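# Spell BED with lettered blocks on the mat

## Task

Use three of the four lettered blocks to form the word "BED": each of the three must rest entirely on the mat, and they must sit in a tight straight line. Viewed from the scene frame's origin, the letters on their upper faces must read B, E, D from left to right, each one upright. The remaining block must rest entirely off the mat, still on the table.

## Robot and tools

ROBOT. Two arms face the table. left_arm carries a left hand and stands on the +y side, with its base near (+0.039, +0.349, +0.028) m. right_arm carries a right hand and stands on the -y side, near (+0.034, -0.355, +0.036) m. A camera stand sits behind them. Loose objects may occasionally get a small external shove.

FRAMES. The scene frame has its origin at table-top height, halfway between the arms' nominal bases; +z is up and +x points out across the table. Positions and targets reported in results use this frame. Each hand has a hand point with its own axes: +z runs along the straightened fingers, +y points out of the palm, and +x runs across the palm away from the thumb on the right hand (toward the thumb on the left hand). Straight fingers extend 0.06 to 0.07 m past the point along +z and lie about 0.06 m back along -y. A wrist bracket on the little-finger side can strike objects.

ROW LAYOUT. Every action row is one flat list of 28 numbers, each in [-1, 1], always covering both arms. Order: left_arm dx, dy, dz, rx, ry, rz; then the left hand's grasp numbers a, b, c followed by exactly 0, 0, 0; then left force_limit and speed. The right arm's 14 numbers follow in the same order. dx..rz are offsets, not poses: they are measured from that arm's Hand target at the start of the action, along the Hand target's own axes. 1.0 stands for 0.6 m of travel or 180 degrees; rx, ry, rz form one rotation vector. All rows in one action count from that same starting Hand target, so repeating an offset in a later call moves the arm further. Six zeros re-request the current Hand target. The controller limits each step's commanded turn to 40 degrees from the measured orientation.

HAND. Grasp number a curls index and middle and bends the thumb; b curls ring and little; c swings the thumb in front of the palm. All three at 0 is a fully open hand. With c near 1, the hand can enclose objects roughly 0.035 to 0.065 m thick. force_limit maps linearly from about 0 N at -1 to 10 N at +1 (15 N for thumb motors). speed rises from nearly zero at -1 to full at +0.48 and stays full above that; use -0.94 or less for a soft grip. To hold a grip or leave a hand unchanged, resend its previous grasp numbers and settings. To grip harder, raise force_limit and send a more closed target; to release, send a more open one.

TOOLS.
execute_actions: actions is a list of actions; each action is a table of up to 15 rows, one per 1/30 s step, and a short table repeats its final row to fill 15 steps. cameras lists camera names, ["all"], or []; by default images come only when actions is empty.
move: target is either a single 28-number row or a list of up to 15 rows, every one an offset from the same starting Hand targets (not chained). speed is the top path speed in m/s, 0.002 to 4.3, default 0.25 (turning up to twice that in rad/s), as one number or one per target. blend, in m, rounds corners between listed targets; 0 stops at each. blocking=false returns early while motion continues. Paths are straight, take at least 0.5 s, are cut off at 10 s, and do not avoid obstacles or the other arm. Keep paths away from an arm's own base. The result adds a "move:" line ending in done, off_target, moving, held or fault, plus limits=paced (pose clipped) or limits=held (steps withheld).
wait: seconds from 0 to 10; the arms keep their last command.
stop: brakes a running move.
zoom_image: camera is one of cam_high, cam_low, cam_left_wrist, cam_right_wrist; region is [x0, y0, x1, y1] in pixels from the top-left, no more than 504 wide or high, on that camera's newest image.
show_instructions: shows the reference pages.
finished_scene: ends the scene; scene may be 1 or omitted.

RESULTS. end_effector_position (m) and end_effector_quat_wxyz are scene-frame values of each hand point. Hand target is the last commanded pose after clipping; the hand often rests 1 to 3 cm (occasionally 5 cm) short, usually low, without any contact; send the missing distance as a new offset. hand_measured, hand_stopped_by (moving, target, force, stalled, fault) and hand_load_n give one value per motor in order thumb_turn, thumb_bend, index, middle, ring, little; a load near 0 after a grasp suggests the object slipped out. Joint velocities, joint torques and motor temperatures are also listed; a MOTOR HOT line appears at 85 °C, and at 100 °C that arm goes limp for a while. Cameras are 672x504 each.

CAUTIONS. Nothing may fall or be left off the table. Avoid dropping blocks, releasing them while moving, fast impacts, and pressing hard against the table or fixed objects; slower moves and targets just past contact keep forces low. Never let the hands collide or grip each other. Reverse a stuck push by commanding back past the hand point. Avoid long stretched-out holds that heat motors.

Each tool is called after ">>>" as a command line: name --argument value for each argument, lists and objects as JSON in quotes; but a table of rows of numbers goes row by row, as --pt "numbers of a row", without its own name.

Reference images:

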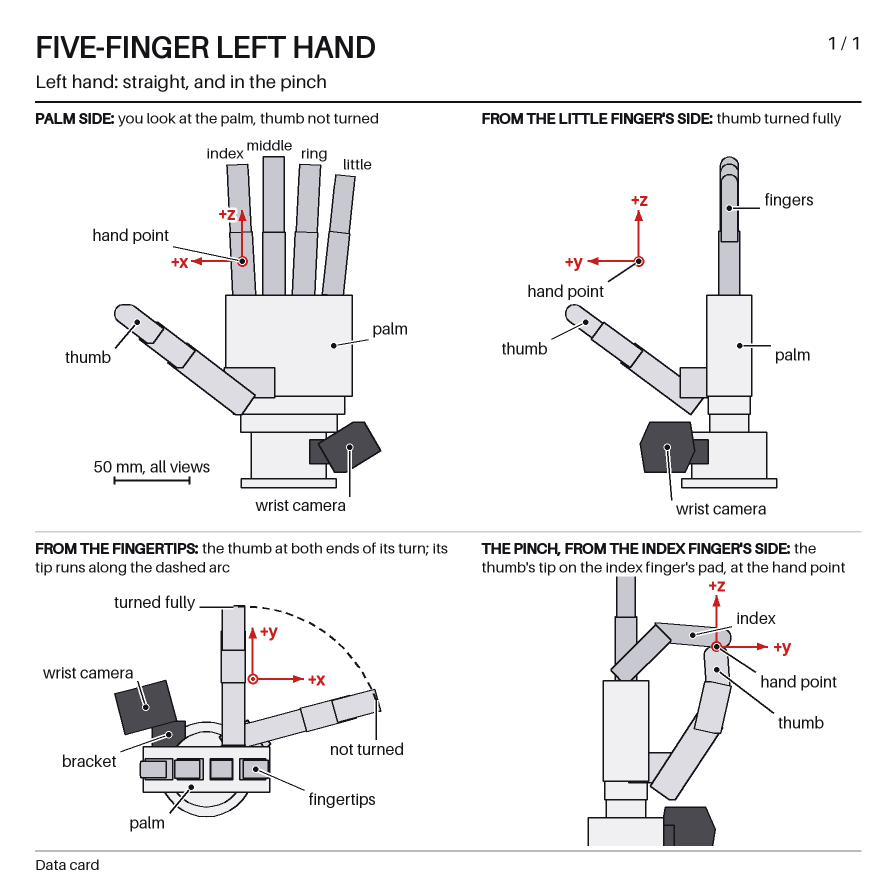

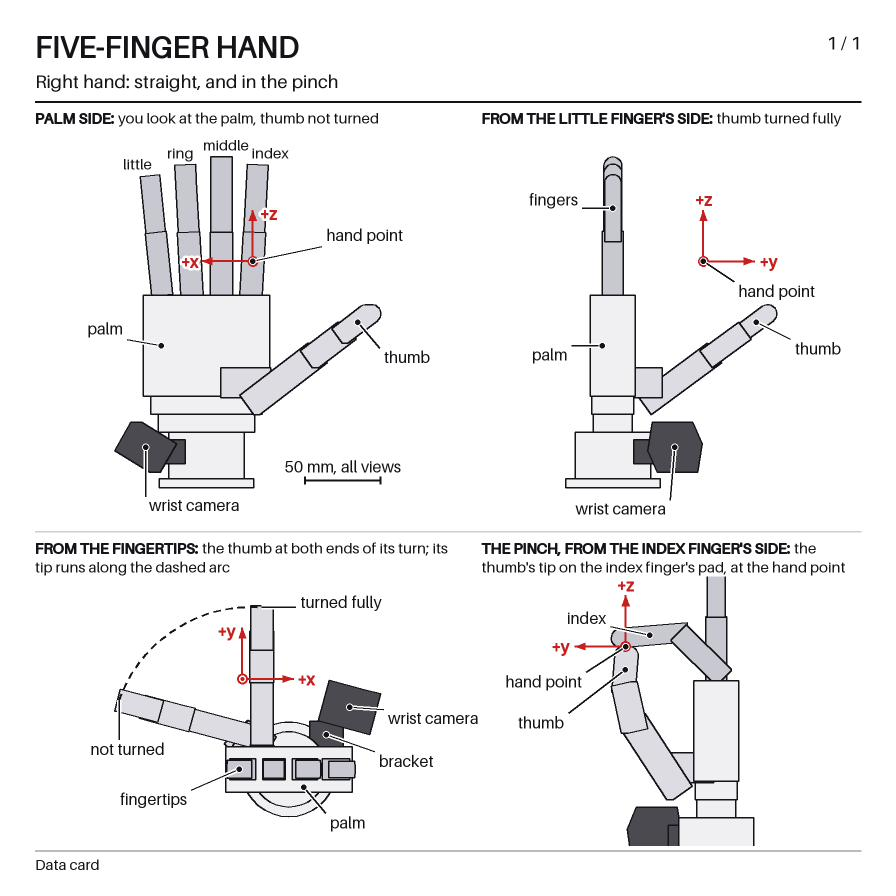

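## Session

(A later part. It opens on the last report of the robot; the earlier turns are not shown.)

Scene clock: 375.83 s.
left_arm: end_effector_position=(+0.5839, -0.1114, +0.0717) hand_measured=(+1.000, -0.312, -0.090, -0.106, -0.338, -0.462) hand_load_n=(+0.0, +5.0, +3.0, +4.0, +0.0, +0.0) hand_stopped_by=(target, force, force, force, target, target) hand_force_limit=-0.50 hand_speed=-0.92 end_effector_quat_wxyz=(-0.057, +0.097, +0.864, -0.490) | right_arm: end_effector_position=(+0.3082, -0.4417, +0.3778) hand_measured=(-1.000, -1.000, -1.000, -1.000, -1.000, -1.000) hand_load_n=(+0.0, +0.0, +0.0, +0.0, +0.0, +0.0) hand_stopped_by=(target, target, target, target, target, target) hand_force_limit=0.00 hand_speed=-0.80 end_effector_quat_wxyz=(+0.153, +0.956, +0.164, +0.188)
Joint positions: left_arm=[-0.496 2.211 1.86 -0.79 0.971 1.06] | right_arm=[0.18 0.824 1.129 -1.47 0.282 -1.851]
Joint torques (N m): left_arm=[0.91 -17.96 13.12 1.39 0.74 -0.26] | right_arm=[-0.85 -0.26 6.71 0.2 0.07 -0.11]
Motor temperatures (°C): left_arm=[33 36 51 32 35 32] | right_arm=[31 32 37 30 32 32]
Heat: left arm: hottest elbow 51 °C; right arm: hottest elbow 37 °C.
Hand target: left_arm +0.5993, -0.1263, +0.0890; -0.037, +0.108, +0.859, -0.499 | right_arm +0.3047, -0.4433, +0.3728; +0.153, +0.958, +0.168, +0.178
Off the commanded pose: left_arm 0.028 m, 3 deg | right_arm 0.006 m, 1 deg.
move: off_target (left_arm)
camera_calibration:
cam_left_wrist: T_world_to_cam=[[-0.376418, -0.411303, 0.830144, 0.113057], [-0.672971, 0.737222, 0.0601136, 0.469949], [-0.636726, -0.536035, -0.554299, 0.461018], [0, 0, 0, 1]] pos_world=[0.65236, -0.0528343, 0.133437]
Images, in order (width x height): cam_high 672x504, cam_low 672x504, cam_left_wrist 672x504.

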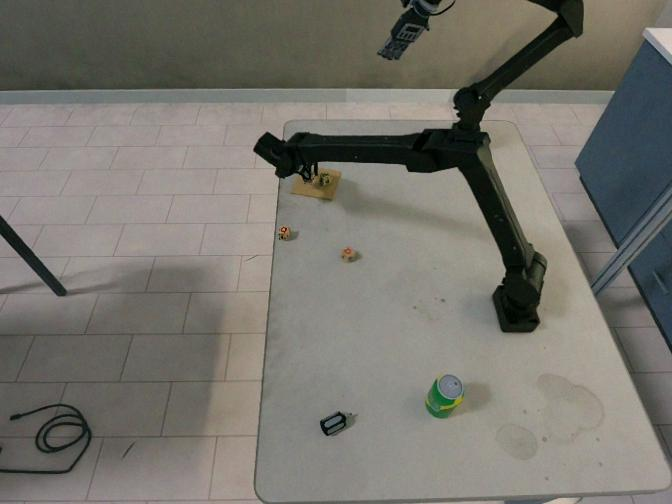

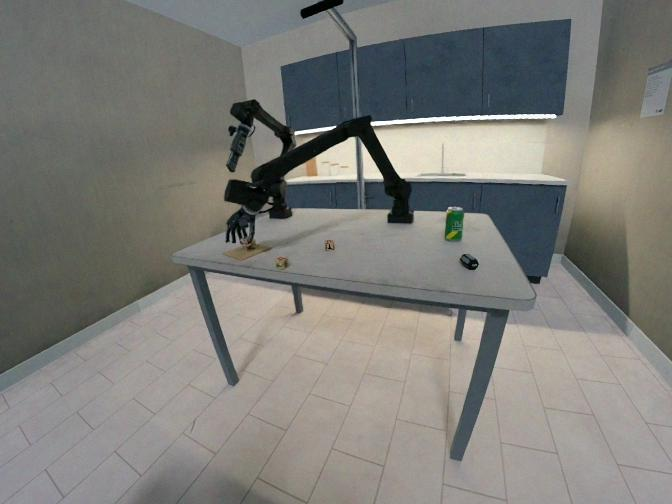

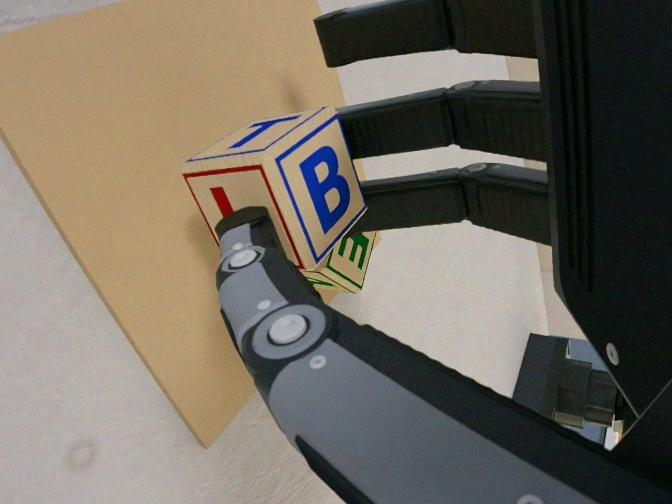

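>>> move --target '[-0.017, 0.0267, 0.0155, 0, 0, 0, 0.62, 0.3, 1.0, 0, 0, 0, -0.5, -0.92, 0, 0, 0, 0, 0, 0, 0, 0, 0, 0, 0, 0, 0.0, -0.8]' --speed 0.08 --cameras '["cam_left_wrist", "cam_low"]'

>>> zoom_image --camera "cam_low" --region '[210, 210, 290, 270]'

Scene clock: 392.63 s.
left_arm: end_effector_position=(+0.5930, -0.1164, +0.0546) hand_measured=(+1.000, -0.312, -0.090, -0.106, -0.338, -0.462) hand_load_n=(+0.0, +5.0, +3.5, +4.0, +0.0, +0.0) hand_stopped_by=(target, force, force, force, target, target) hand_force_limit=-0.50 hand_speed=-0.92 end_effector_quat_wxyz=(-0.058, +0.096, +0.865, -0.490) | right_arm: end_effector_position=(+0.3082, -0.4417, +0.3778) hand_measured=(-1.000, -1.000, -1.000, -1.000, -1.000, -1.000) hand_load_n=(+0.0, +0.0, +0.0, +0.0, +0.0, +0.0) hand_stopped_by=(target, target, target, target, target, target) hand_force_limit=0.00 hand_speed=-0.80 end_effector_quat_wxyz=(+0.153, +0.956, +0.164, +0.188)
Joint positions: left_arm=[-0.496 2.258 1.897 -0.782 0.971 1.06] | right_arm=[0.18 0.824 1.129 -1.47 0.282 -1.851]
Joint torques (N m): left_arm=[1.2 -18.14 13.03 1.24 0.8 -0.21] | right_arm=[-0.85 -0.21 6.72 0.2 0.07 -0.11]
Heat: left arm: hottest elbow 54 °C; right arm: hottest elbow 37 °C.
Hand target: left_arm +0.6100, -0.1287, +0.0709; -0.037, +0.108, +0.859, -0.499 | right_arm +0.3047, -0.4433, +0.3728; +0.153, +0.958, +0.168, +0.178
Off the commanded pose: left_arm 0.027 m, 3 deg | right_arm 0.006 m, 1 deg.
move: off_target (left_arm)
camera_calibration:
cam_left_wrist: T_world_to_cam=[[-0.374981, -0.412041, 0.830429, 0.127587], [-0.672856, 0.737175, 0.0619418, 0.48063], [-0.637694, -0.535532, -0.553671, 0.45526], [0, 0, 0, 1]] pos_world=[0.661554, -0.0579311, 0.116341]
Images, in order (width x height): cam_low 672x504, cam_left_wrist 672x504.

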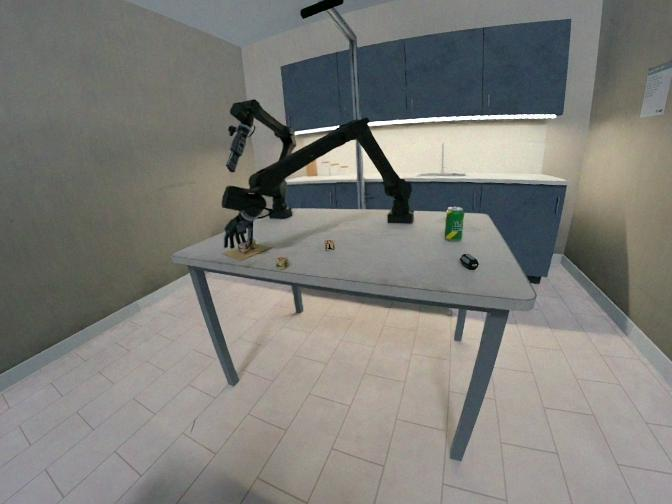

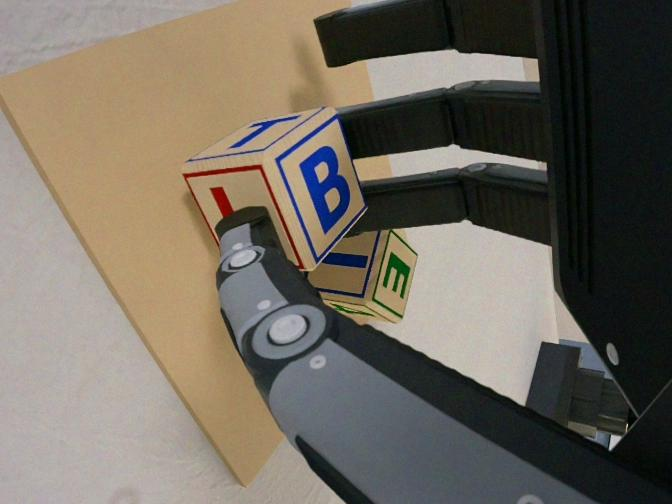

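Scaled by 6.300 from the camera's 672x504 image, which has a finer 960x720 frame.

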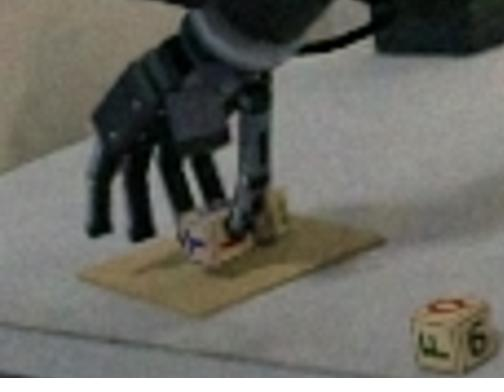

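>>> move --target '[0.0007, 0.013, 0.0075, 0, 0, 0, 0.62, 0.3, 1.0, 0, 0, 0, -0.5, -0.92, 0, 0, 0, 0, 0, 0, 0, 0, 0, 0, 0, 0, 0.0, -0.8]' --speed 0.05 --cameras '["cam_left_wrist", "cam_low"]'

>>> zoom_image --camera "cam_low" --region '[210, 210, 290, 270]'

Scene clock: 407.43 s.
left_arm: end_effector_position=(+0.5953, -0.1177, +0.0523) hand_measured=(+1.000, -0.312, -0.090, -0.106, -0.338, -0.462) hand_load_n=(+0.0, +5.0, +3.0, +4.0, +0.0, +0.0) hand_stopped_by=(target, force, force, force, target, target) hand_force_limit=-0.50 hand_speed=-0.92 end_effector_quat_wxyz=(-0.054, +0.098, +0.864, -0.491) | right_arm: end_effector_position=(+0.3082, -0.4417, +0.3778) hand_measured=(-1.000, -1.000, -1.000, -1.000, -1.000, -1.000) hand_load_n=(+0.0, +0.0, +0.0, +0.0, +0.0, +0.0) hand_stopped_by=(target, target, target, target, target, target) hand_force_limit=0.00 hand_speed=-0.80 end_effector_quat_wxyz=(+0.153, +0.956, +0.164, +0.188)
Joint positions: left_arm=[-0.496 2.263 1.897 -0.768 0.971 1.06] | right_arm=[0.18 0.824 1.129 -1.47 0.282 -1.851]
Joint torques (N m): left_arm=[1.14 -17.61 12.53 1.42 0.8 -0.2] | right_arm=[-0.79 -0.26 6.74 0.16 0.07 -0.11]
Heat: left arm: hottest elbow 53 °C; right arm: hottest elbow 37 °C.
Hand target: left_arm +0.6100, -0.1287, +0.0618; -0.037, +0.108, +0.859, -0.499 | right_arm +0.3047, -0.4433, +0.3728; +0.153, +0.958, +0.168, +0.178
Off the commanded pose: left_arm 0.021 m, 2 deg | right_arm 0.006 m, 1 deg.
move: off_target (left_arm)
camera_calibration:
cam_left_wrist: T_world_to_cam=[[-0.382234, -0.408047, 0.829093, 0.134772], [-0.673328, 0.737475, 0.0525334, 0.484069], [-0.632871, -0.538172, -0.556637, 0.451803], [0, 0, 0, 1]] pos_world=[0.663385, -0.0588481, 0.114323]
Images, in order (width x height): cam_low 672x504, cam_left_wrist 672x504.

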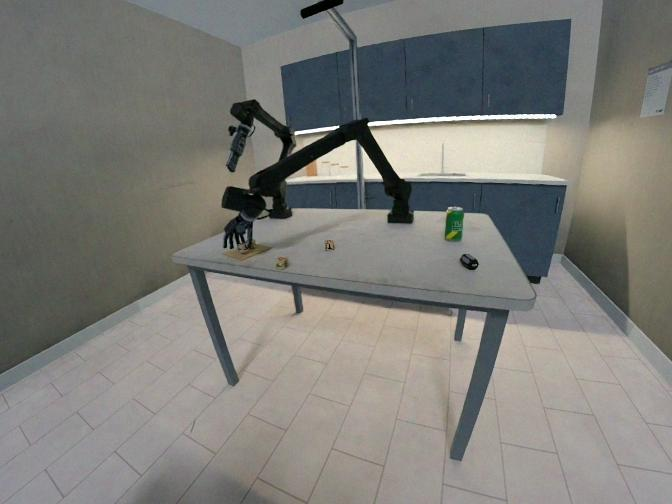

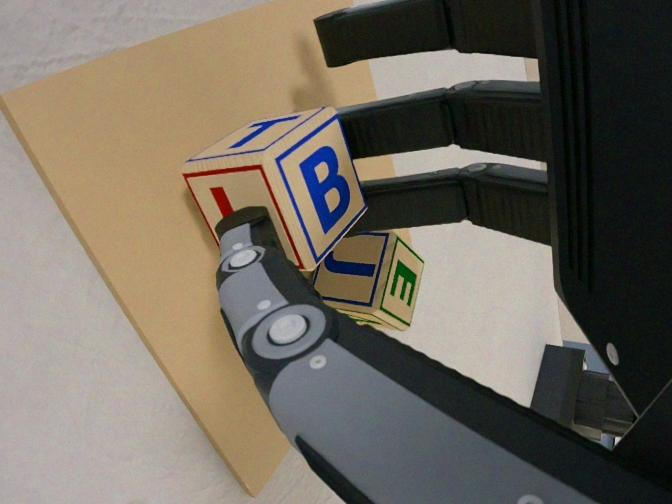

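Scaled by 6.300 from the camera's 672x504 image, which has a finer 960x720 frame.

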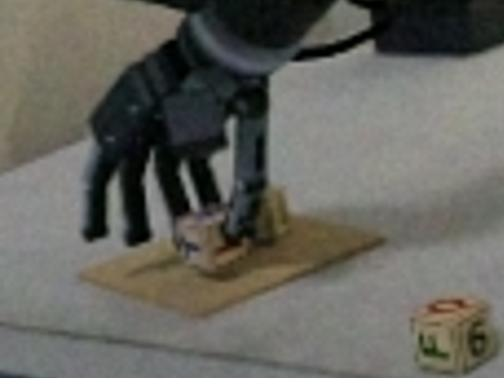

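>>> move --target '[0.0004, 0.0072, 0.0042, 0, 0, 0, 0.62, 0.3, 1.0, 0, 0, 0, -0.5, -0.92, 0, 0, 0, 0, 0, 0, 0, 0, 0, 0, 0, 0, 0.0, -0.8]' --speed 0.05 --cameras '["cam_left_wrist"]'

Scene clock: 412.47 s.
left_arm: end_effector_position=(+0.5966, -0.1183, +0.0487) hand_measured=(+1.000, -0.312, -0.090, -0.106, -0.338, -0.462) hand_load_n=(+0.0, +5.5, +3.0, +4.0, +0.0, +0.0) hand_stopped_by=(target, force, force, force, target, target) hand_force_limit=-0.50 hand_speed=-0.92 end_effector_quat_wxyz=(-0.052, +0.099, +0.863, -0.492) | right_arm: end_effector_position=(+0.3082, -0.4417, +0.3778) hand_measured=(-1.000, -1.000, -1.000, -1.000, -1.000, -1.000) hand_load_n=(+0.5, +0.0, +0.0, +0.0, +0.0, -0.5) hand_stopped_by=(target, target, target, target, target, target) hand_force_limit=0.00 hand_speed=-0.80 end_effector_quat_wxyz=(+0.153, +0.956, +0.164, +0.188)
Joint positions: left_arm=[-0.496 2.268 1.897 -0.759 0.971 1.06] | right_arm=[0.18 0.824 1.129 -1.47 0.282 -1.851]
Joint torques (N m): left_arm=[1.2 -17.61 12.26 1.42 0.8 -0.19] | right_arm=[-0.79 -0.21 6.72 0.18 0.07 -0.11]
Heat: left arm: hottest elbow 52 °C; right arm: hottest elbow 37 °C.
Hand target: left_arm +0.6099, -0.1288, +0.0570; -0.037, +0.108, +0.859, -0.499 | right_arm +0.3047, -0.4433, +0.3728; +0.153, +0.958, +0.168, +0.178
Off the commanded pose: left_arm 0.019 m, 2 deg | right_arm 0.006 m, 1 deg.
move: off_target (left_arm)
camera_calibration:
cam_left_wrist: T_world_to_cam=[[-0.38471, -0.406627, 0.828645, 0.139596], [-0.673448, 0.737589, 0.0492871, 0.485827], [-0.631241, -0.539088, -0.5576, 0.449134], [0, 0, 0, 1]] pos_world=[0.664396, -0.059454, 0.110817]
Images, in order (width x height): cam_left_wrist 672x504.

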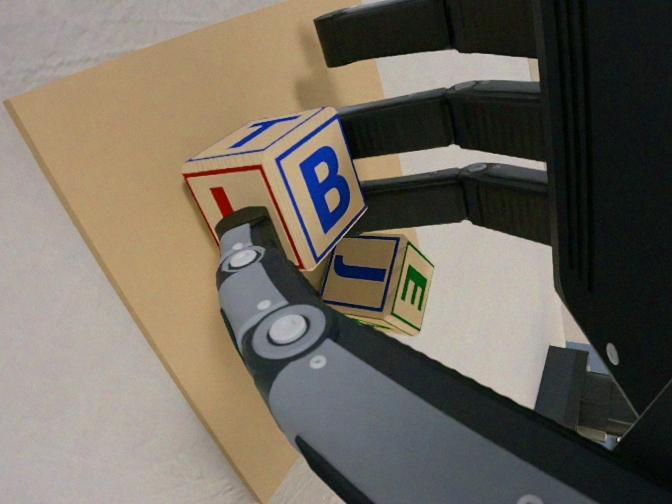

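>>> zoom_image --camera "cam_left_wrist" --region '[310, 200, 450, 340]'

>>> zoom_image --camera "cam_left_wrist" --region '[150, 80, 390, 320]'

Scaled by 3.600 from the camera's 672x504 image, which has a finer 960x720 frame.

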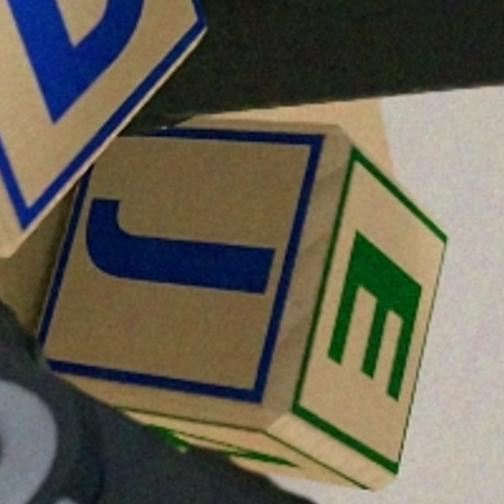

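Scaled by 2.100 from the camera's 672x504 image, which has a finer 960x720 frame.

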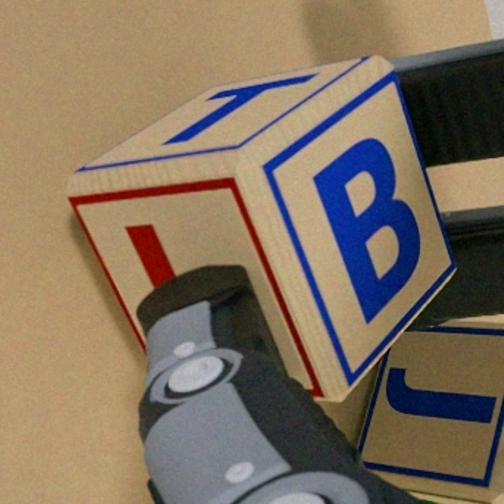

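>>> move --target '[0.0003, 0.0058, 0.0033, 0, 0, 0, 0.62, 0.3, 1.0, 0, 0, 0, -0.5, -0.92, 0, 0, 0, 0, 0, 0, 0, 0, 0, 0, 0, 0, 0.0, -0.8]' --speed 0.05 --cameras '["cam_left_wrist"]'

>>> move --target '[0.0003, 0.0058, 0.0033, 0, 0, 0, 0.62, 0.3, 1.0, 0, 0, 0, -0.5, -0.92, 0, 0, 0, 0, 0, 0, 0, 0, 0, 0, 0, 0, 0.0, -0.8]' --speed 0.05 --cameras '["cam_left_wrist", "cam_low"]'

>>> zoom_image --camera "cam_low" --region '[210, 210, 290, 270]'

Scene clock: 440.10 s.
left_arm: end_effector_position=(+0.5975, -0.1189, +0.0461) hand_measured=(+1.000, -0.312, -0.090, -0.106, -0.338, -0.462) hand_load_n=(+0.0, +5.0, +3.5, +4.0, +0.0, +0.0) hand_stopped_by=(target, force, force, force, target, target) hand_force_limit=-0.50 hand_speed=-0.92 end_effector_quat_wxyz=(-0.051, +0.100, +0.863, -0.493) | right_arm: end_effector_position=(+0.3082, -0.4417, +0.3778) hand_measured=(-1.000, -1.000, -1.000, -1.000, -1.000, -1.000) hand_load_n=(+0.0, -0.5, +0.0, +0.0, +0.0, +0.0) hand_stopped_by=(target, target, target, target, target, target) hand_force_limit=0.00 hand_speed=-0.80 end_effector_quat_wxyz=(+0.153, +0.956, +0.164, +0.188)
Joint positions: left_arm=[-0.496 2.273 1.897 -0.752 0.971 1.06] | right_arm=[0.18 0.824 1.129 -1.47 0.282 -1.851]
Joint torques (N m): left_arm=[1.32 -17.85 11.93 1.39 0.79 -0.2] | right_arm=[-0.85 -0.26 6.72 0.18 0.07 -0.11]
Heat: left arm: hottest elbow 52 °C; right arm: hottest elbow 37 °C.
Hand target: left_arm +0.6099, -0.1287, +0.0528; -0.038, +0.108, +0.859, -0.499 | right_arm +0.3047, -0.4433, +0.3728; +0.153, +0.958, +0.168, +0.178
Off the commanded pose: left_arm 0.017 m, 2 deg | right_arm 0.006 m, 1 deg.
move: off_target (left_arm)
camera_calibration:
cam_left_wrist: T_world_to_cam=[[-0.386912, -0.405414, 0.828214, 0.143403], [-0.673603, 0.737636, 0.0463919, 0.487214], [-0.629728, -0.539938, -0.558488, 0.447069], [0, 0, 0, 1]] pos_world=[0.665205, -0.0598595, 0.108311]
Images, in order (width x height): cam_left_wrist 672x504.

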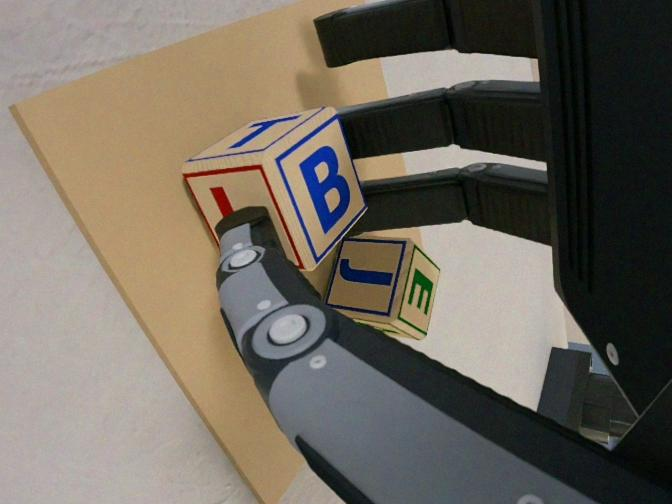

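Scene clock: 440.87 s.
left_arm: end_effector_position=(+0.5985, -0.1194, +0.0432) hand_measured=(+1.000, -0.312, -0.090, -0.106, -0.338, -0.462) hand_load_n=(+0.0, +5.0, +3.5, +4.0, +0.0, +0.0) hand_stopped_by=(target, force, force, force, target, target) hand_force_limit=-0.50 hand_speed=-0.92 end_effector_quat_wxyz=(-0.050, +0.101, +0.863, -0.493) | right_arm: end_effector_position=(+0.3082, -0.4417, +0.3778) hand_measured=(-1.000, -1.000, -1.000, -1.000, -1.000, -1.000) hand_load_n=(+0.0, -0.5, +0.0, -0.5, +0.0, +0.0) hand_stopped_by=(target, target, target, target, target, target) hand_force_limit=0.00 hand_speed=-0.80 end_effector_quat_wxyz=(+0.153, +0.956, +0.164, +0.188)
Joint positions: left_arm=[-0.496 2.277 1.897 -0.744 0.971 1.06] | right_arm=[0.18 0.824 1.129 -1.47 0.282 -1.851]
Joint torques (N m): left_arm=[1.26 -17.61 11.62 1.43 0.8 -0.2] | right_arm=[-0.85 -0.26 6.72 0.17 0.08 -0.11]
Heat: left arm: hottest elbow 52 °C; right arm: hottest elbow 37 °C.
Hand target: left_arm +0.6100, -0.1287, +0.0489; -0.037, +0.108, +0.859, -0.499 | right_arm +0.3047, -0.4433, +0.3728; +0.153, +0.958, +0.168, +0.178
Off the commanded pose: left_arm 0.016 m, 2 deg | right_arm 0.006 m, 1 deg.
move: off_target (left_arm)
camera_calibration:
cam_left_wrist: T_world_to_cam=[[-0.389192, -0.404218, 0.82773, 0.147477], [-0.67373, 0.737698, 0.0434684, 0.488659], [-0.628186, -0.540749, -0.55944, 0.444763], [0, 0, 0, 1]] pos_world=[0.666015, -0.0603647, 0.105505]
Images, in order (width x height): cam_low 672x504, cam_left_wrist 672x504.

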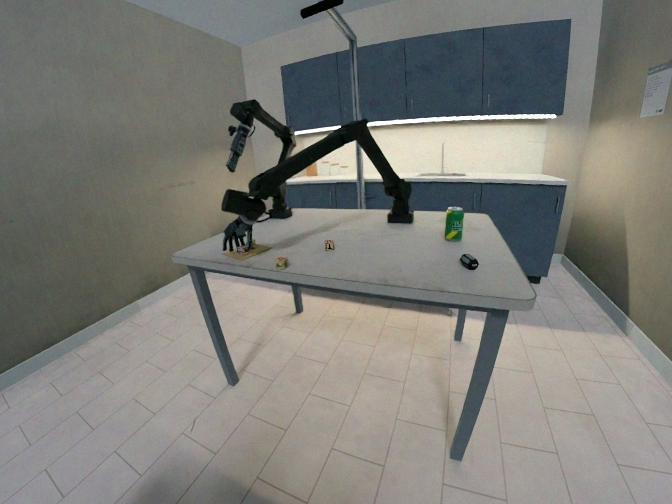

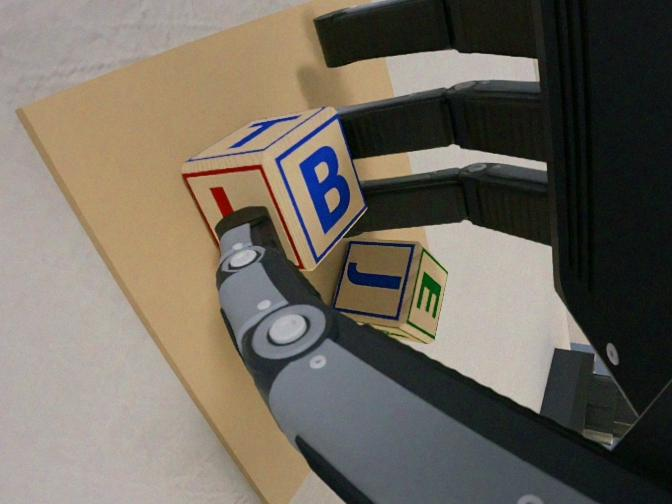

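Scaled by 6.300 from the camera's 672x504 image, which has a finer 960x720 frame.

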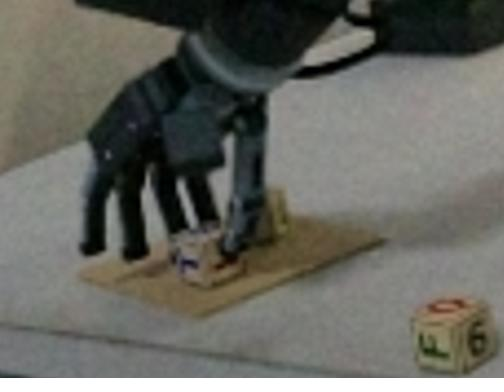

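>>> move --target '[0.0003, 0.0058, 0.0033, 0, 0, 0, 0.62, 0.3, 1.0, 0, 0, 0, -0.5, -0.92, 0, 0, 0, 0, 0, 0, 0, 0, 0, 0, 0, 0, 0.0, -0.8]' --speed 0.05 --cameras '["cam_left_wrist"]'

>>> move --target '[0.0003, 0.0043, 0.0025, 0, 0, 0, 0.62, 0.3, 1.0, 0, 0, 0, -0.5, -0.92, 0, 0, 0, 0, 0, 0, 0, 0, 0, 0, 0, 0, 0.0, -0.8]' --speed 0.05 --cameras '["cam_left_wrist", "cam_low"]'

>>> zoom_image --camera "cam_left_wrist" --region '[150, 80, 390, 320]'

Scene clock: 449.30 s.
left_arm: end_effector_position=(+0.5997, -0.1201, +0.0428) hand_measured=(+1.000, -0.312, -0.090, -0.106, -0.338, -0.462) hand_load_n=(+0.0, +5.5, +3.5, +4.0, +0.0, +0.0) hand_stopped_by=(target, force, force, force, target, target) hand_force_limit=-0.50 hand_speed=-0.92 end_effector_quat_wxyz=(-0.048, +0.102, +0.862, -0.494) | right_arm: end_effector_position=(+0.3082, -0.4417, +0.3778) hand_measured=(-1.000, -1.000, -1.000, -1.000, -1.000, -1.000) hand_load_n=(+0.0, +0.0, +0.0, +0.0, +0.0, +0.0) hand_stopped_by=(target, target, target, target, target, target) hand_force_limit=0.00 hand_speed=-0.80 end_effector_quat_wxyz=(+0.153, +0.956, +0.164, +0.188)
Joint positions: left_arm=[-0.496 2.278 1.897 -0.737 0.971 1.06] | right_arm=[0.18 0.824 1.129 -1.47 0.282 -1.851]
Joint torques (N m): left_arm=[1.26 -17.38 11.44 1.44 0.79 -0.2] | right_arm=[-0.85 -0.21 6.72 0.17 0.07 -0.11]
Heat: left arm: hottest elbow 51 °C; right arm: hottest elbow 37 °C.
Hand target: left_arm +0.6099, -0.1287, +0.0450; -0.037, +0.108, +0.859, -0.499 | right_arm +0.3047, -0.4433, +0.3728; +0.153, +0.958, +0.168, +0.178
Off the commanded pose: left_arm 0.014 m, 2 deg | right_arm 0.006 m, 1 deg.
move: off_target (left_arm)
camera_calibration:
cam_left_wrist: T_world_to_cam=[[-0.393181, -0.401615, 0.827112, 0.150728], [-0.673821, 0.737917, 0.0379941, 0.490249], [-0.625599, -0.542386, -0.560752, 0.443141], [0, 0, 0, 1]] pos_world=[0.666832, -0.0608753, 0.105197]
Images, in order (width x height): cam_left_wrist 672x504.

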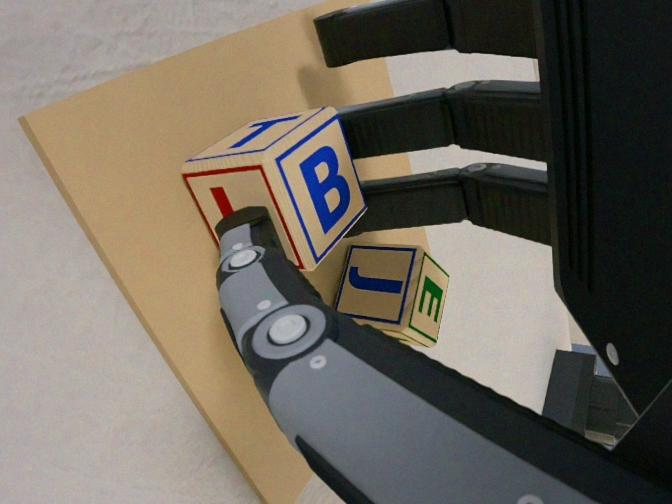

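Scene clock: 450.00 s.
left_arm: end_effector_position=(+0.6005, -0.1206, +0.0425) hand_measured=(+1.000, -0.312, -0.090, -0.106, -0.338, -0.462) hand_load_n=(+0.5, +5.5, +3.0, +3.5, +0.0, +0.0) hand_stopped_by=(target, force, force, force, target, target) hand_force_limit=-0.50 hand_speed=-0.92 end_effector_quat_wxyz=(-0.046, +0.103, +0.862, -0.495) | right_arm: end_effector_position=(+0.3082, -0.4417, +0.3778) hand_measured=(-1.000, -1.000, -1.000, -1.000, -1.000, -1.000) hand_load_n=(+0.0, -0.5, +0.0, +0.0, +0.0, +0.0) hand_stopped_by=(target, target, target, target, target, target) hand_force_limit=0.00 hand_speed=-0.80 end_effector_quat_wxyz=(+0.153, +0.956, +0.164, +0.188)
Joint positions: left_arm=[-0.496 2.279 1.897 -0.732 0.972 1.06] | right_arm=[0.18 0.824 1.129 -1.47 0.282 -1.851]
Joint torques (N m): left_arm=[1.38 -17.44 11.26 1.47 0.77 -0.21] | right_arm=[-0.79 -0.21 6.74 0.18 0.07 -0.11]
Heat: left arm: hottest elbow 51 °C; right arm: hottest elbow 37 °C.
Hand target: left_arm +0.6098, -0.1287, +0.0420; -0.037, +0.108, +0.859, -0.499 | right_arm +0.3047, -0.4433, +0.3728; +0.153, +0.958, +0.168, +0.178
Off the commanded pose: left_arm 0.012 m, 1 deg | right_arm 0.006 m, 1 deg.
move: off_target (left_arm)
camera_calibration:
cam_left_wrist: T_world_to_cam=[[-0.396162, -0.399622, 0.826655, 0.153053], [-0.673801, 0.738134, 0.03392, 0.491395], [-0.623737, -0.543563, -0.561686, 0.442026], [0, 0, 0, 1]] pos_world=[0.667444, -0.061283, 0.10509]
Images, in order (width x height): cam_low 672x504, cam_left_wrist 672x504.

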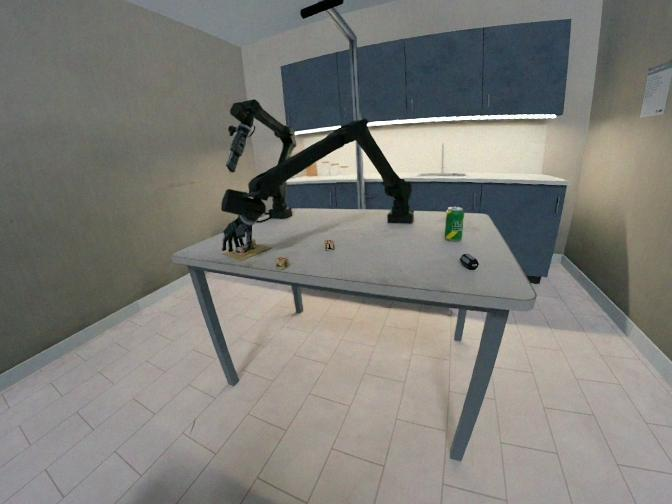

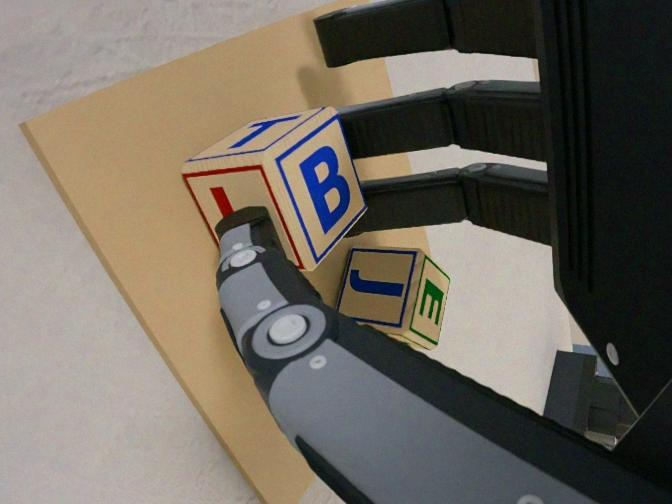

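Scaled by 2.100 from the camera's 672x504 image, which has a finer 960x720 frame.

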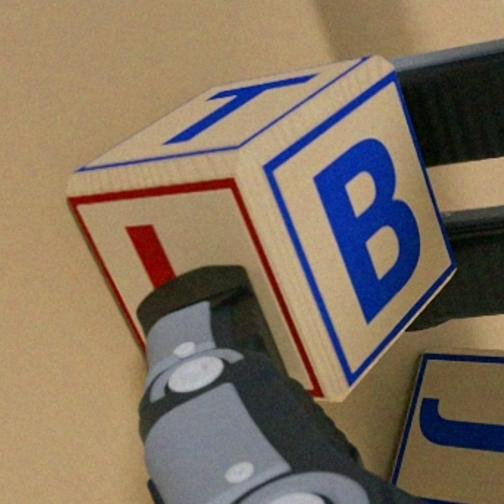

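>>> move --target '[0, 0, 0, 0, 0, 0, 0.3, 0.3, 1.0, 0, 0, 0, -0.2, -0.8, 0, 0, 0, 0, 0, 0, 0, 0, 0, 0, 0, 0, 0.0, -0.8]' --speed 0.05 --cameras '["cam_left_wrist", "cam_low"]'

>>> zoom_image --camera "cam_left_wrist" --region '[150, 80, 390, 320]'

Scene clock: 455.33 s.
left_arm: end_effector_position=(+0.6002, -0.1205, +0.0388) hand_measured=(+1.000, -0.516, -0.460, -0.476, -0.386, -0.430) hand_load_n=(+0.0, +0.0, +0.0, +0.0, +0.0, +0.0) hand_stopped_by=(target, target, target, target, target, target) hand_force_limit=-0.20 hand_speed=-0.80 end_effector_quat_wxyz=(-0.048, +0.102, +0.862, -0.494) | right_arm: end_effector_position=(+0.3082, -0.4417, +0.3778) hand_measured=(-1.000, -1.000, -1.000, -1.000, -1.000, -1.000) hand_load_n=(+0.0, +0.0, +0.0, +0.0, +0.0, +0.0) hand_stopped_by=(target, target, target, target, target, target) hand_force_limit=0.00 hand_speed=-0.80 end_effector_quat_wxyz=(+0.153, +0.956, +0.164, +0.188)
Joint positions: left_arm=[-0.496 2.284 1.897 -0.731 0.972 1.06] | right_arm=[0.18 0.824 1.129 -1.47 0.282 -1.851]
Joint torques (N m): left_arm=[1.2 -17.79 11.25 1.42 0.78 -0.2] | right_arm=[-0.85 -0.26 6.72 0.18 0.07 -0.11]
Heat: left arm: hottest elbow 51 °C; right arm: hottest elbow 37 °C.
Hand target: left_arm +0.6098, -0.1287, +0.0419; -0.038, +0.108, +0.859, -0.499 | right_arm +0.3047, -0.4433, +0.3728; +0.153, +0.958, +0.168, +0.178
Off the commanded pose: left_arm 0.013 m, 2 deg | right_arm 0.006 m, 1 deg.
move: off_target (left_arm)
camera_calibration:
cam_left_wrist: T_world_to_cam=[[-0.393113, -0.40134, 0.827278, 0.153983], [-0.673706, 0.738027, 0.0379035, 0.490895], [-0.625765, -0.542442, -0.560513, 0.441187], [0, 0, 0, 1]] pos_world=[0.667331, -0.0611758, 0.101298]
Images, in order (width x height): cam_low 672x504, cam_left_wrist 672x504.

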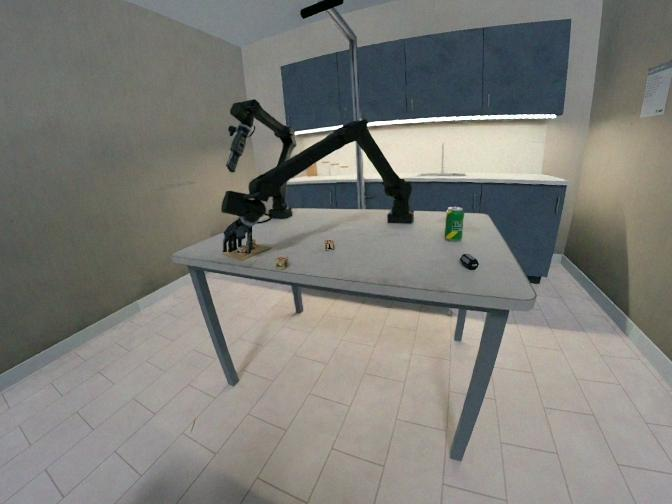

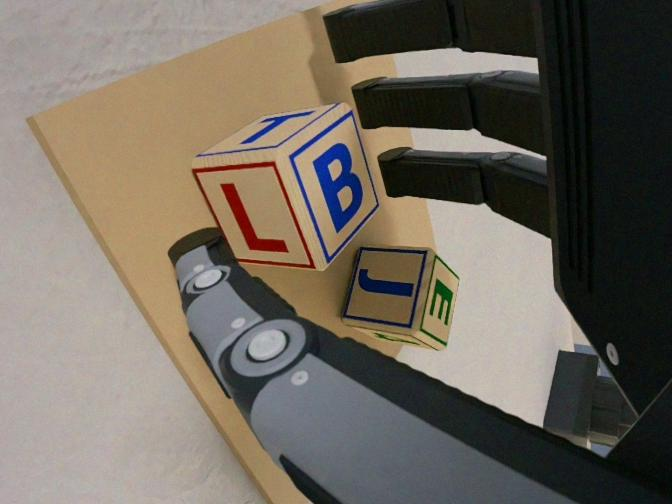

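Scaled by 2.100 from the camera's 672x504 image, which has a finer 960x720 frame.

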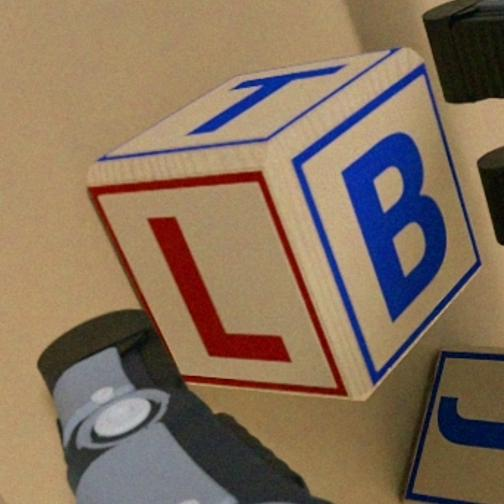

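>>> move --pt "-0.0059 -0.1154 -0.0666 0 0 0 0.27 0.3 1.0 0 0 0 -0.2 -0.5 0 0 0 0 0 0 0 0 0 0 0 0 0.0 -0.8" --pt "0.1022 -0.1588 -0.0112 -0.0092 -0.1803 -0.104 0.27 0.3 1.0 0 0 0 -0.2 -0.5 0 0 0 0 0 0 0 0 0 0 0 0 0.0 -0.8" --speed '[0.1, 0.2]' --blend '[0.02, 0]' --cameras '["cam_left_wrist", "cam_high", "cam_low"]'

>>> zoom_image --camera "cam_high" --region '[270, 130, 350, 210]'

Scene clock: 486.17 s.
left_arm: end_effector_position=(+0.5354, -0.1503, +0.1080) hand_measured=(+1.000, -0.538, -0.520, -0.536, -0.390, -0.428) hand_load_n=(+0.0, +0.0, +0.0, +0.0, +0.0, +0.0) hand_stopped_by=(target, target, target, target, target, target) hand_force_limit=-0.20 hand_speed=-0.50 end_effector_quat_wxyz=(+0.117, -0.175, +0.857, -0.471) | right_arm: end_effector_position=(+0.3082, -0.4417, +0.3778) hand_measured=(-1.000, -1.000, -1.000, -1.000, -1.000, -1.000) hand_load_n=(+0.0, +0.0, +0.0, +0.0, +0.0, +0.0) hand_stopped_by=(target, target, target, target, target, target) hand_force_limit=0.00 hand_speed=-0.80 end_effector_quat_wxyz=(+0.153, +0.956, +0.164, +0.188)
Joint positions: left_arm=[-0.66 1.882 1.351 -0.077 0.384 0.297] | right_arm=[0.18 0.824 1.129 -1.47 0.282 -1.851]
Joint torques (N m): left_arm=[1.26 -16.62 8.73 2.33 0.2 -0.28] | right_arm=[-0.79 -0.21 6.72 0.18 0.07 -0.11]
Motor temperatures (°C): left_arm=[33 44 51 32 35 31] | right_arm=[31 31 37 30 31 32]
Heat: left arm: hottest elbow 51 °C; right arm: hottest elbow 37 °C.
Hand target: left_arm +0.5373, -0.1549, +0.1252; +0.125, -0.174, +0.848, -0.485 | right_arm +0.3047, -0.4433, +0.3728; +0.153, +0.958, +0.168, +0.178
Off the commanded pose: left_arm 0.018 m, 2 deg | right_arm 0.006 m, 1 deg.
move: off_target (left_arm)
camera_calibration:
cam_left_wrist: T_world_to_cam=[[-0.0752614, -0.582643, 0.809236, -0.13615], [-0.982806, 0.180563, 0.0385999, 0.54831], [-0.168608, -0.792416, -0.586215, 0.143582], [0, 0, 0, 1]] pos_world=[0.552845, -0.0645542, 0.173182]
Images, in order (width x height): cam_high 672x504, cam_low 672x504, cam_left_wrist 672x504.

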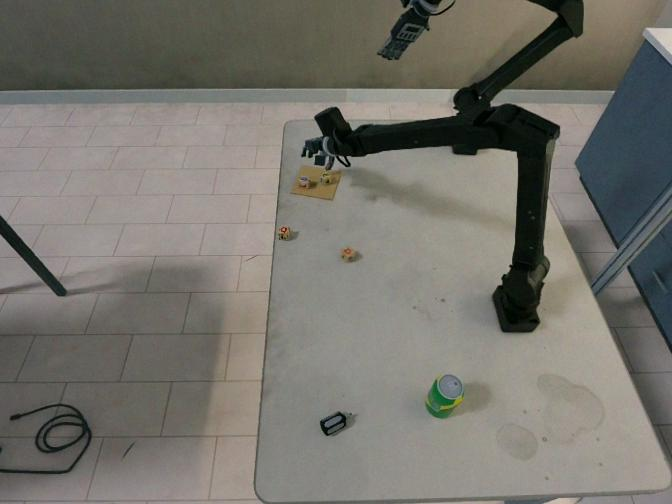

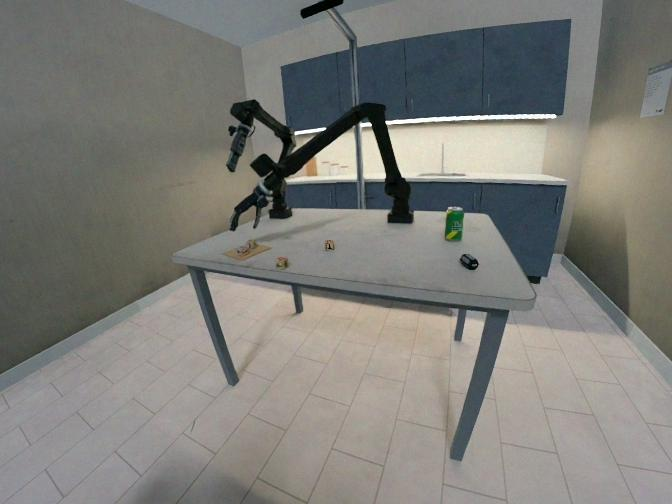

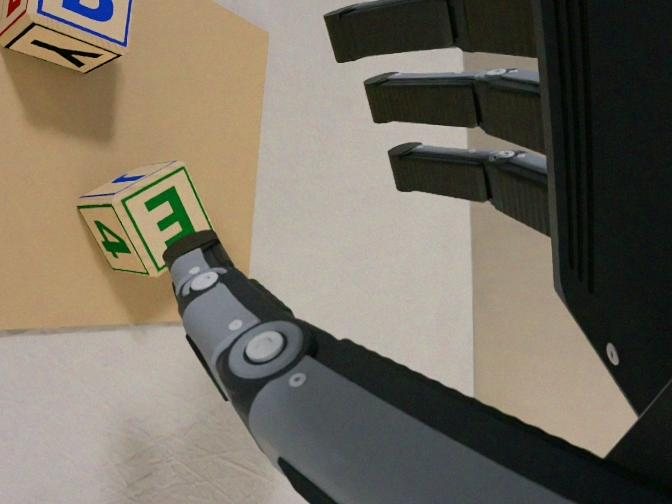

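Scaled by 6.300 from the camera's 672x504 image, which has a finer 960x720 frame.

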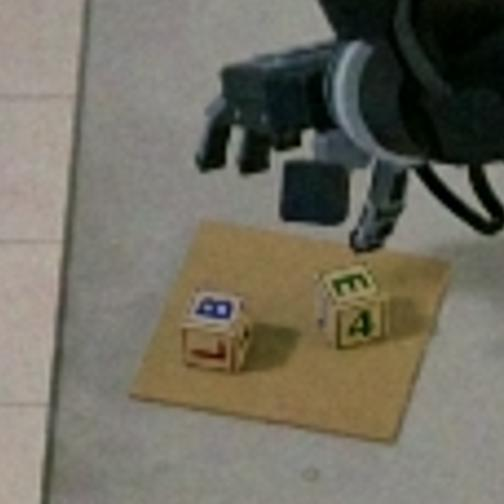

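>>> zoom_image --camera "cam_left_wrist" --region '[60, 140, 240, 320]'

Scaled by 2.800 from the camera's 672x504 image, which has a finer 960x720 frame.

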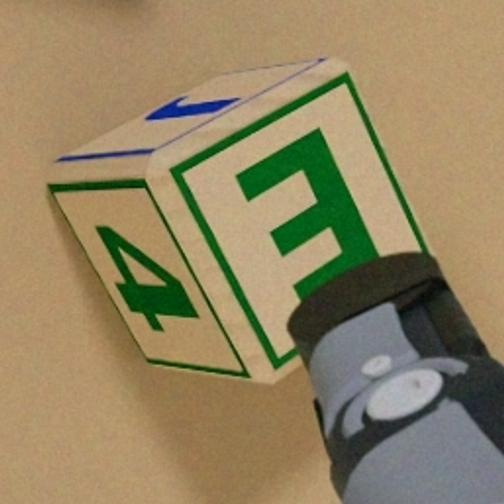

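>>> move --target '[0.0125, 0.094, 0.047, 0.0111, 0.0262, 0.0023, 0.27, 0.3, 1.0, 0, 0, 0, -0.2, -0.5, 0, 0, 0, 0, 0, 0, 0, 0, 0, 0, 0, 0, 0.0, -0.8]' --speed 0.08 --cameras '["cam_left_wrist"]'

>>> zoom_image --camera "cam_left_wrist" --region '[140, 60, 400, 320]'

Scene clock: 510.80 s.
left_arm: end_effector_position=(+0.5240, -0.1544, +0.0606) hand_measured=(+1.000, -0.538, -0.520, -0.536, -0.390, -0.428) hand_load_n=(+0.0, +0.0, +0.0, -0.5, +0.0, +0.0) hand_stopped_by=(target, target, target, target, target, target) hand_force_limit=-0.20 hand_speed=-0.50 end_effector_quat_wxyz=(+0.088, -0.150, +0.848, -0.500) | right_arm: end_effector_position=(+0.3082, -0.4417, +0.3778) hand_measured=(-1.000, -1.000, -1.000, -1.000, -1.000, -1.000) hand_load_n=(+0.0, +0.0, +0.0, +0.0, +0.0, -0.5) hand_stopped_by=(target, target, target, target, target, target) hand_force_limit=0.00 hand_speed=-0.80 end_effector_quat_wxyz=(+0.153, +0.956, +0.164, +0.188)
Joint positions: left_arm=[-0.649 1.955 1.288 0.087 0.487 0.297] | right_arm=[0.18 0.824 1.129 -1.47 0.282 -1.851]
Joint torques (N m): left_arm=[1.85 -14.97 8.44 2.29 0.38 -0.11] | right_arm=[-0.85 -0.26 6.74 0.18 0.07 -0.11]
Heat: left arm: hottest elbow 51 °C; right arm: hottest elbow 37 °C.
Hand target: left_arm +0.5313, -0.1535, +0.0620; +0.095, -0.149, +0.845, -0.506 | right_arm +0.3047, -0.4433, +0.3728; +0.153, +0.958, +0.168, +0.178
Off the commanded pose: left_arm 0.008 m, 1 deg | right_arm 0.006 m, 1 deg.
move: done
camera_calibration:
cam_left_wrist: T_world_to_cam=[[-0.104752, -0.524173, 0.845145, -0.0787685], [-0.966127, 0.255175, 0.0385163, 0.542529], [-0.235849, -0.812483, -0.533148, 0.139638], [0, 0, 0, 1]] pos_world=[0.548834, -0.066275, 0.120122]
Images, in order (width x height): cam_left_wrist 672x504.

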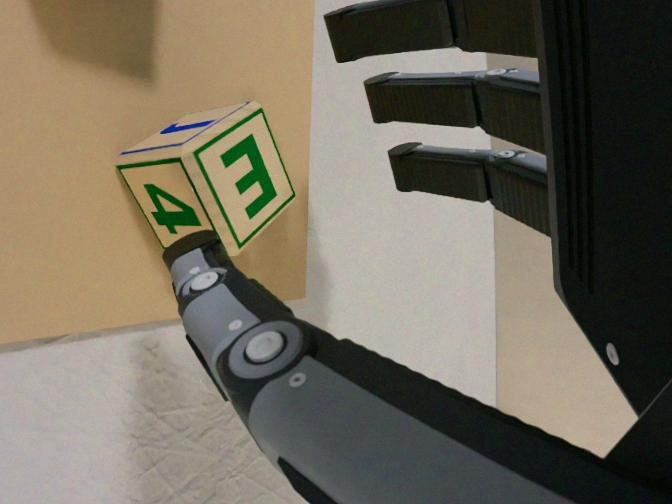

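Scaled by 1.938 from the camera's 672x504 image, which has a finer 960x720 frame.

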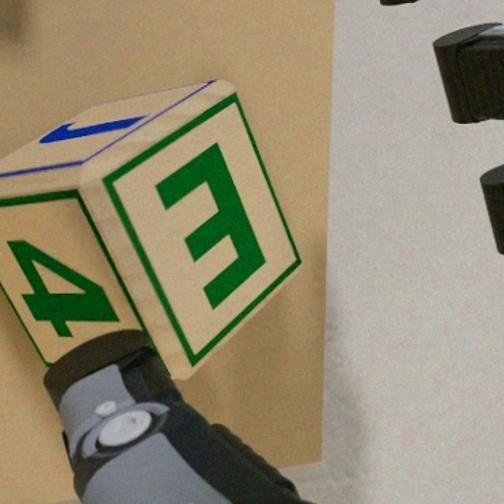

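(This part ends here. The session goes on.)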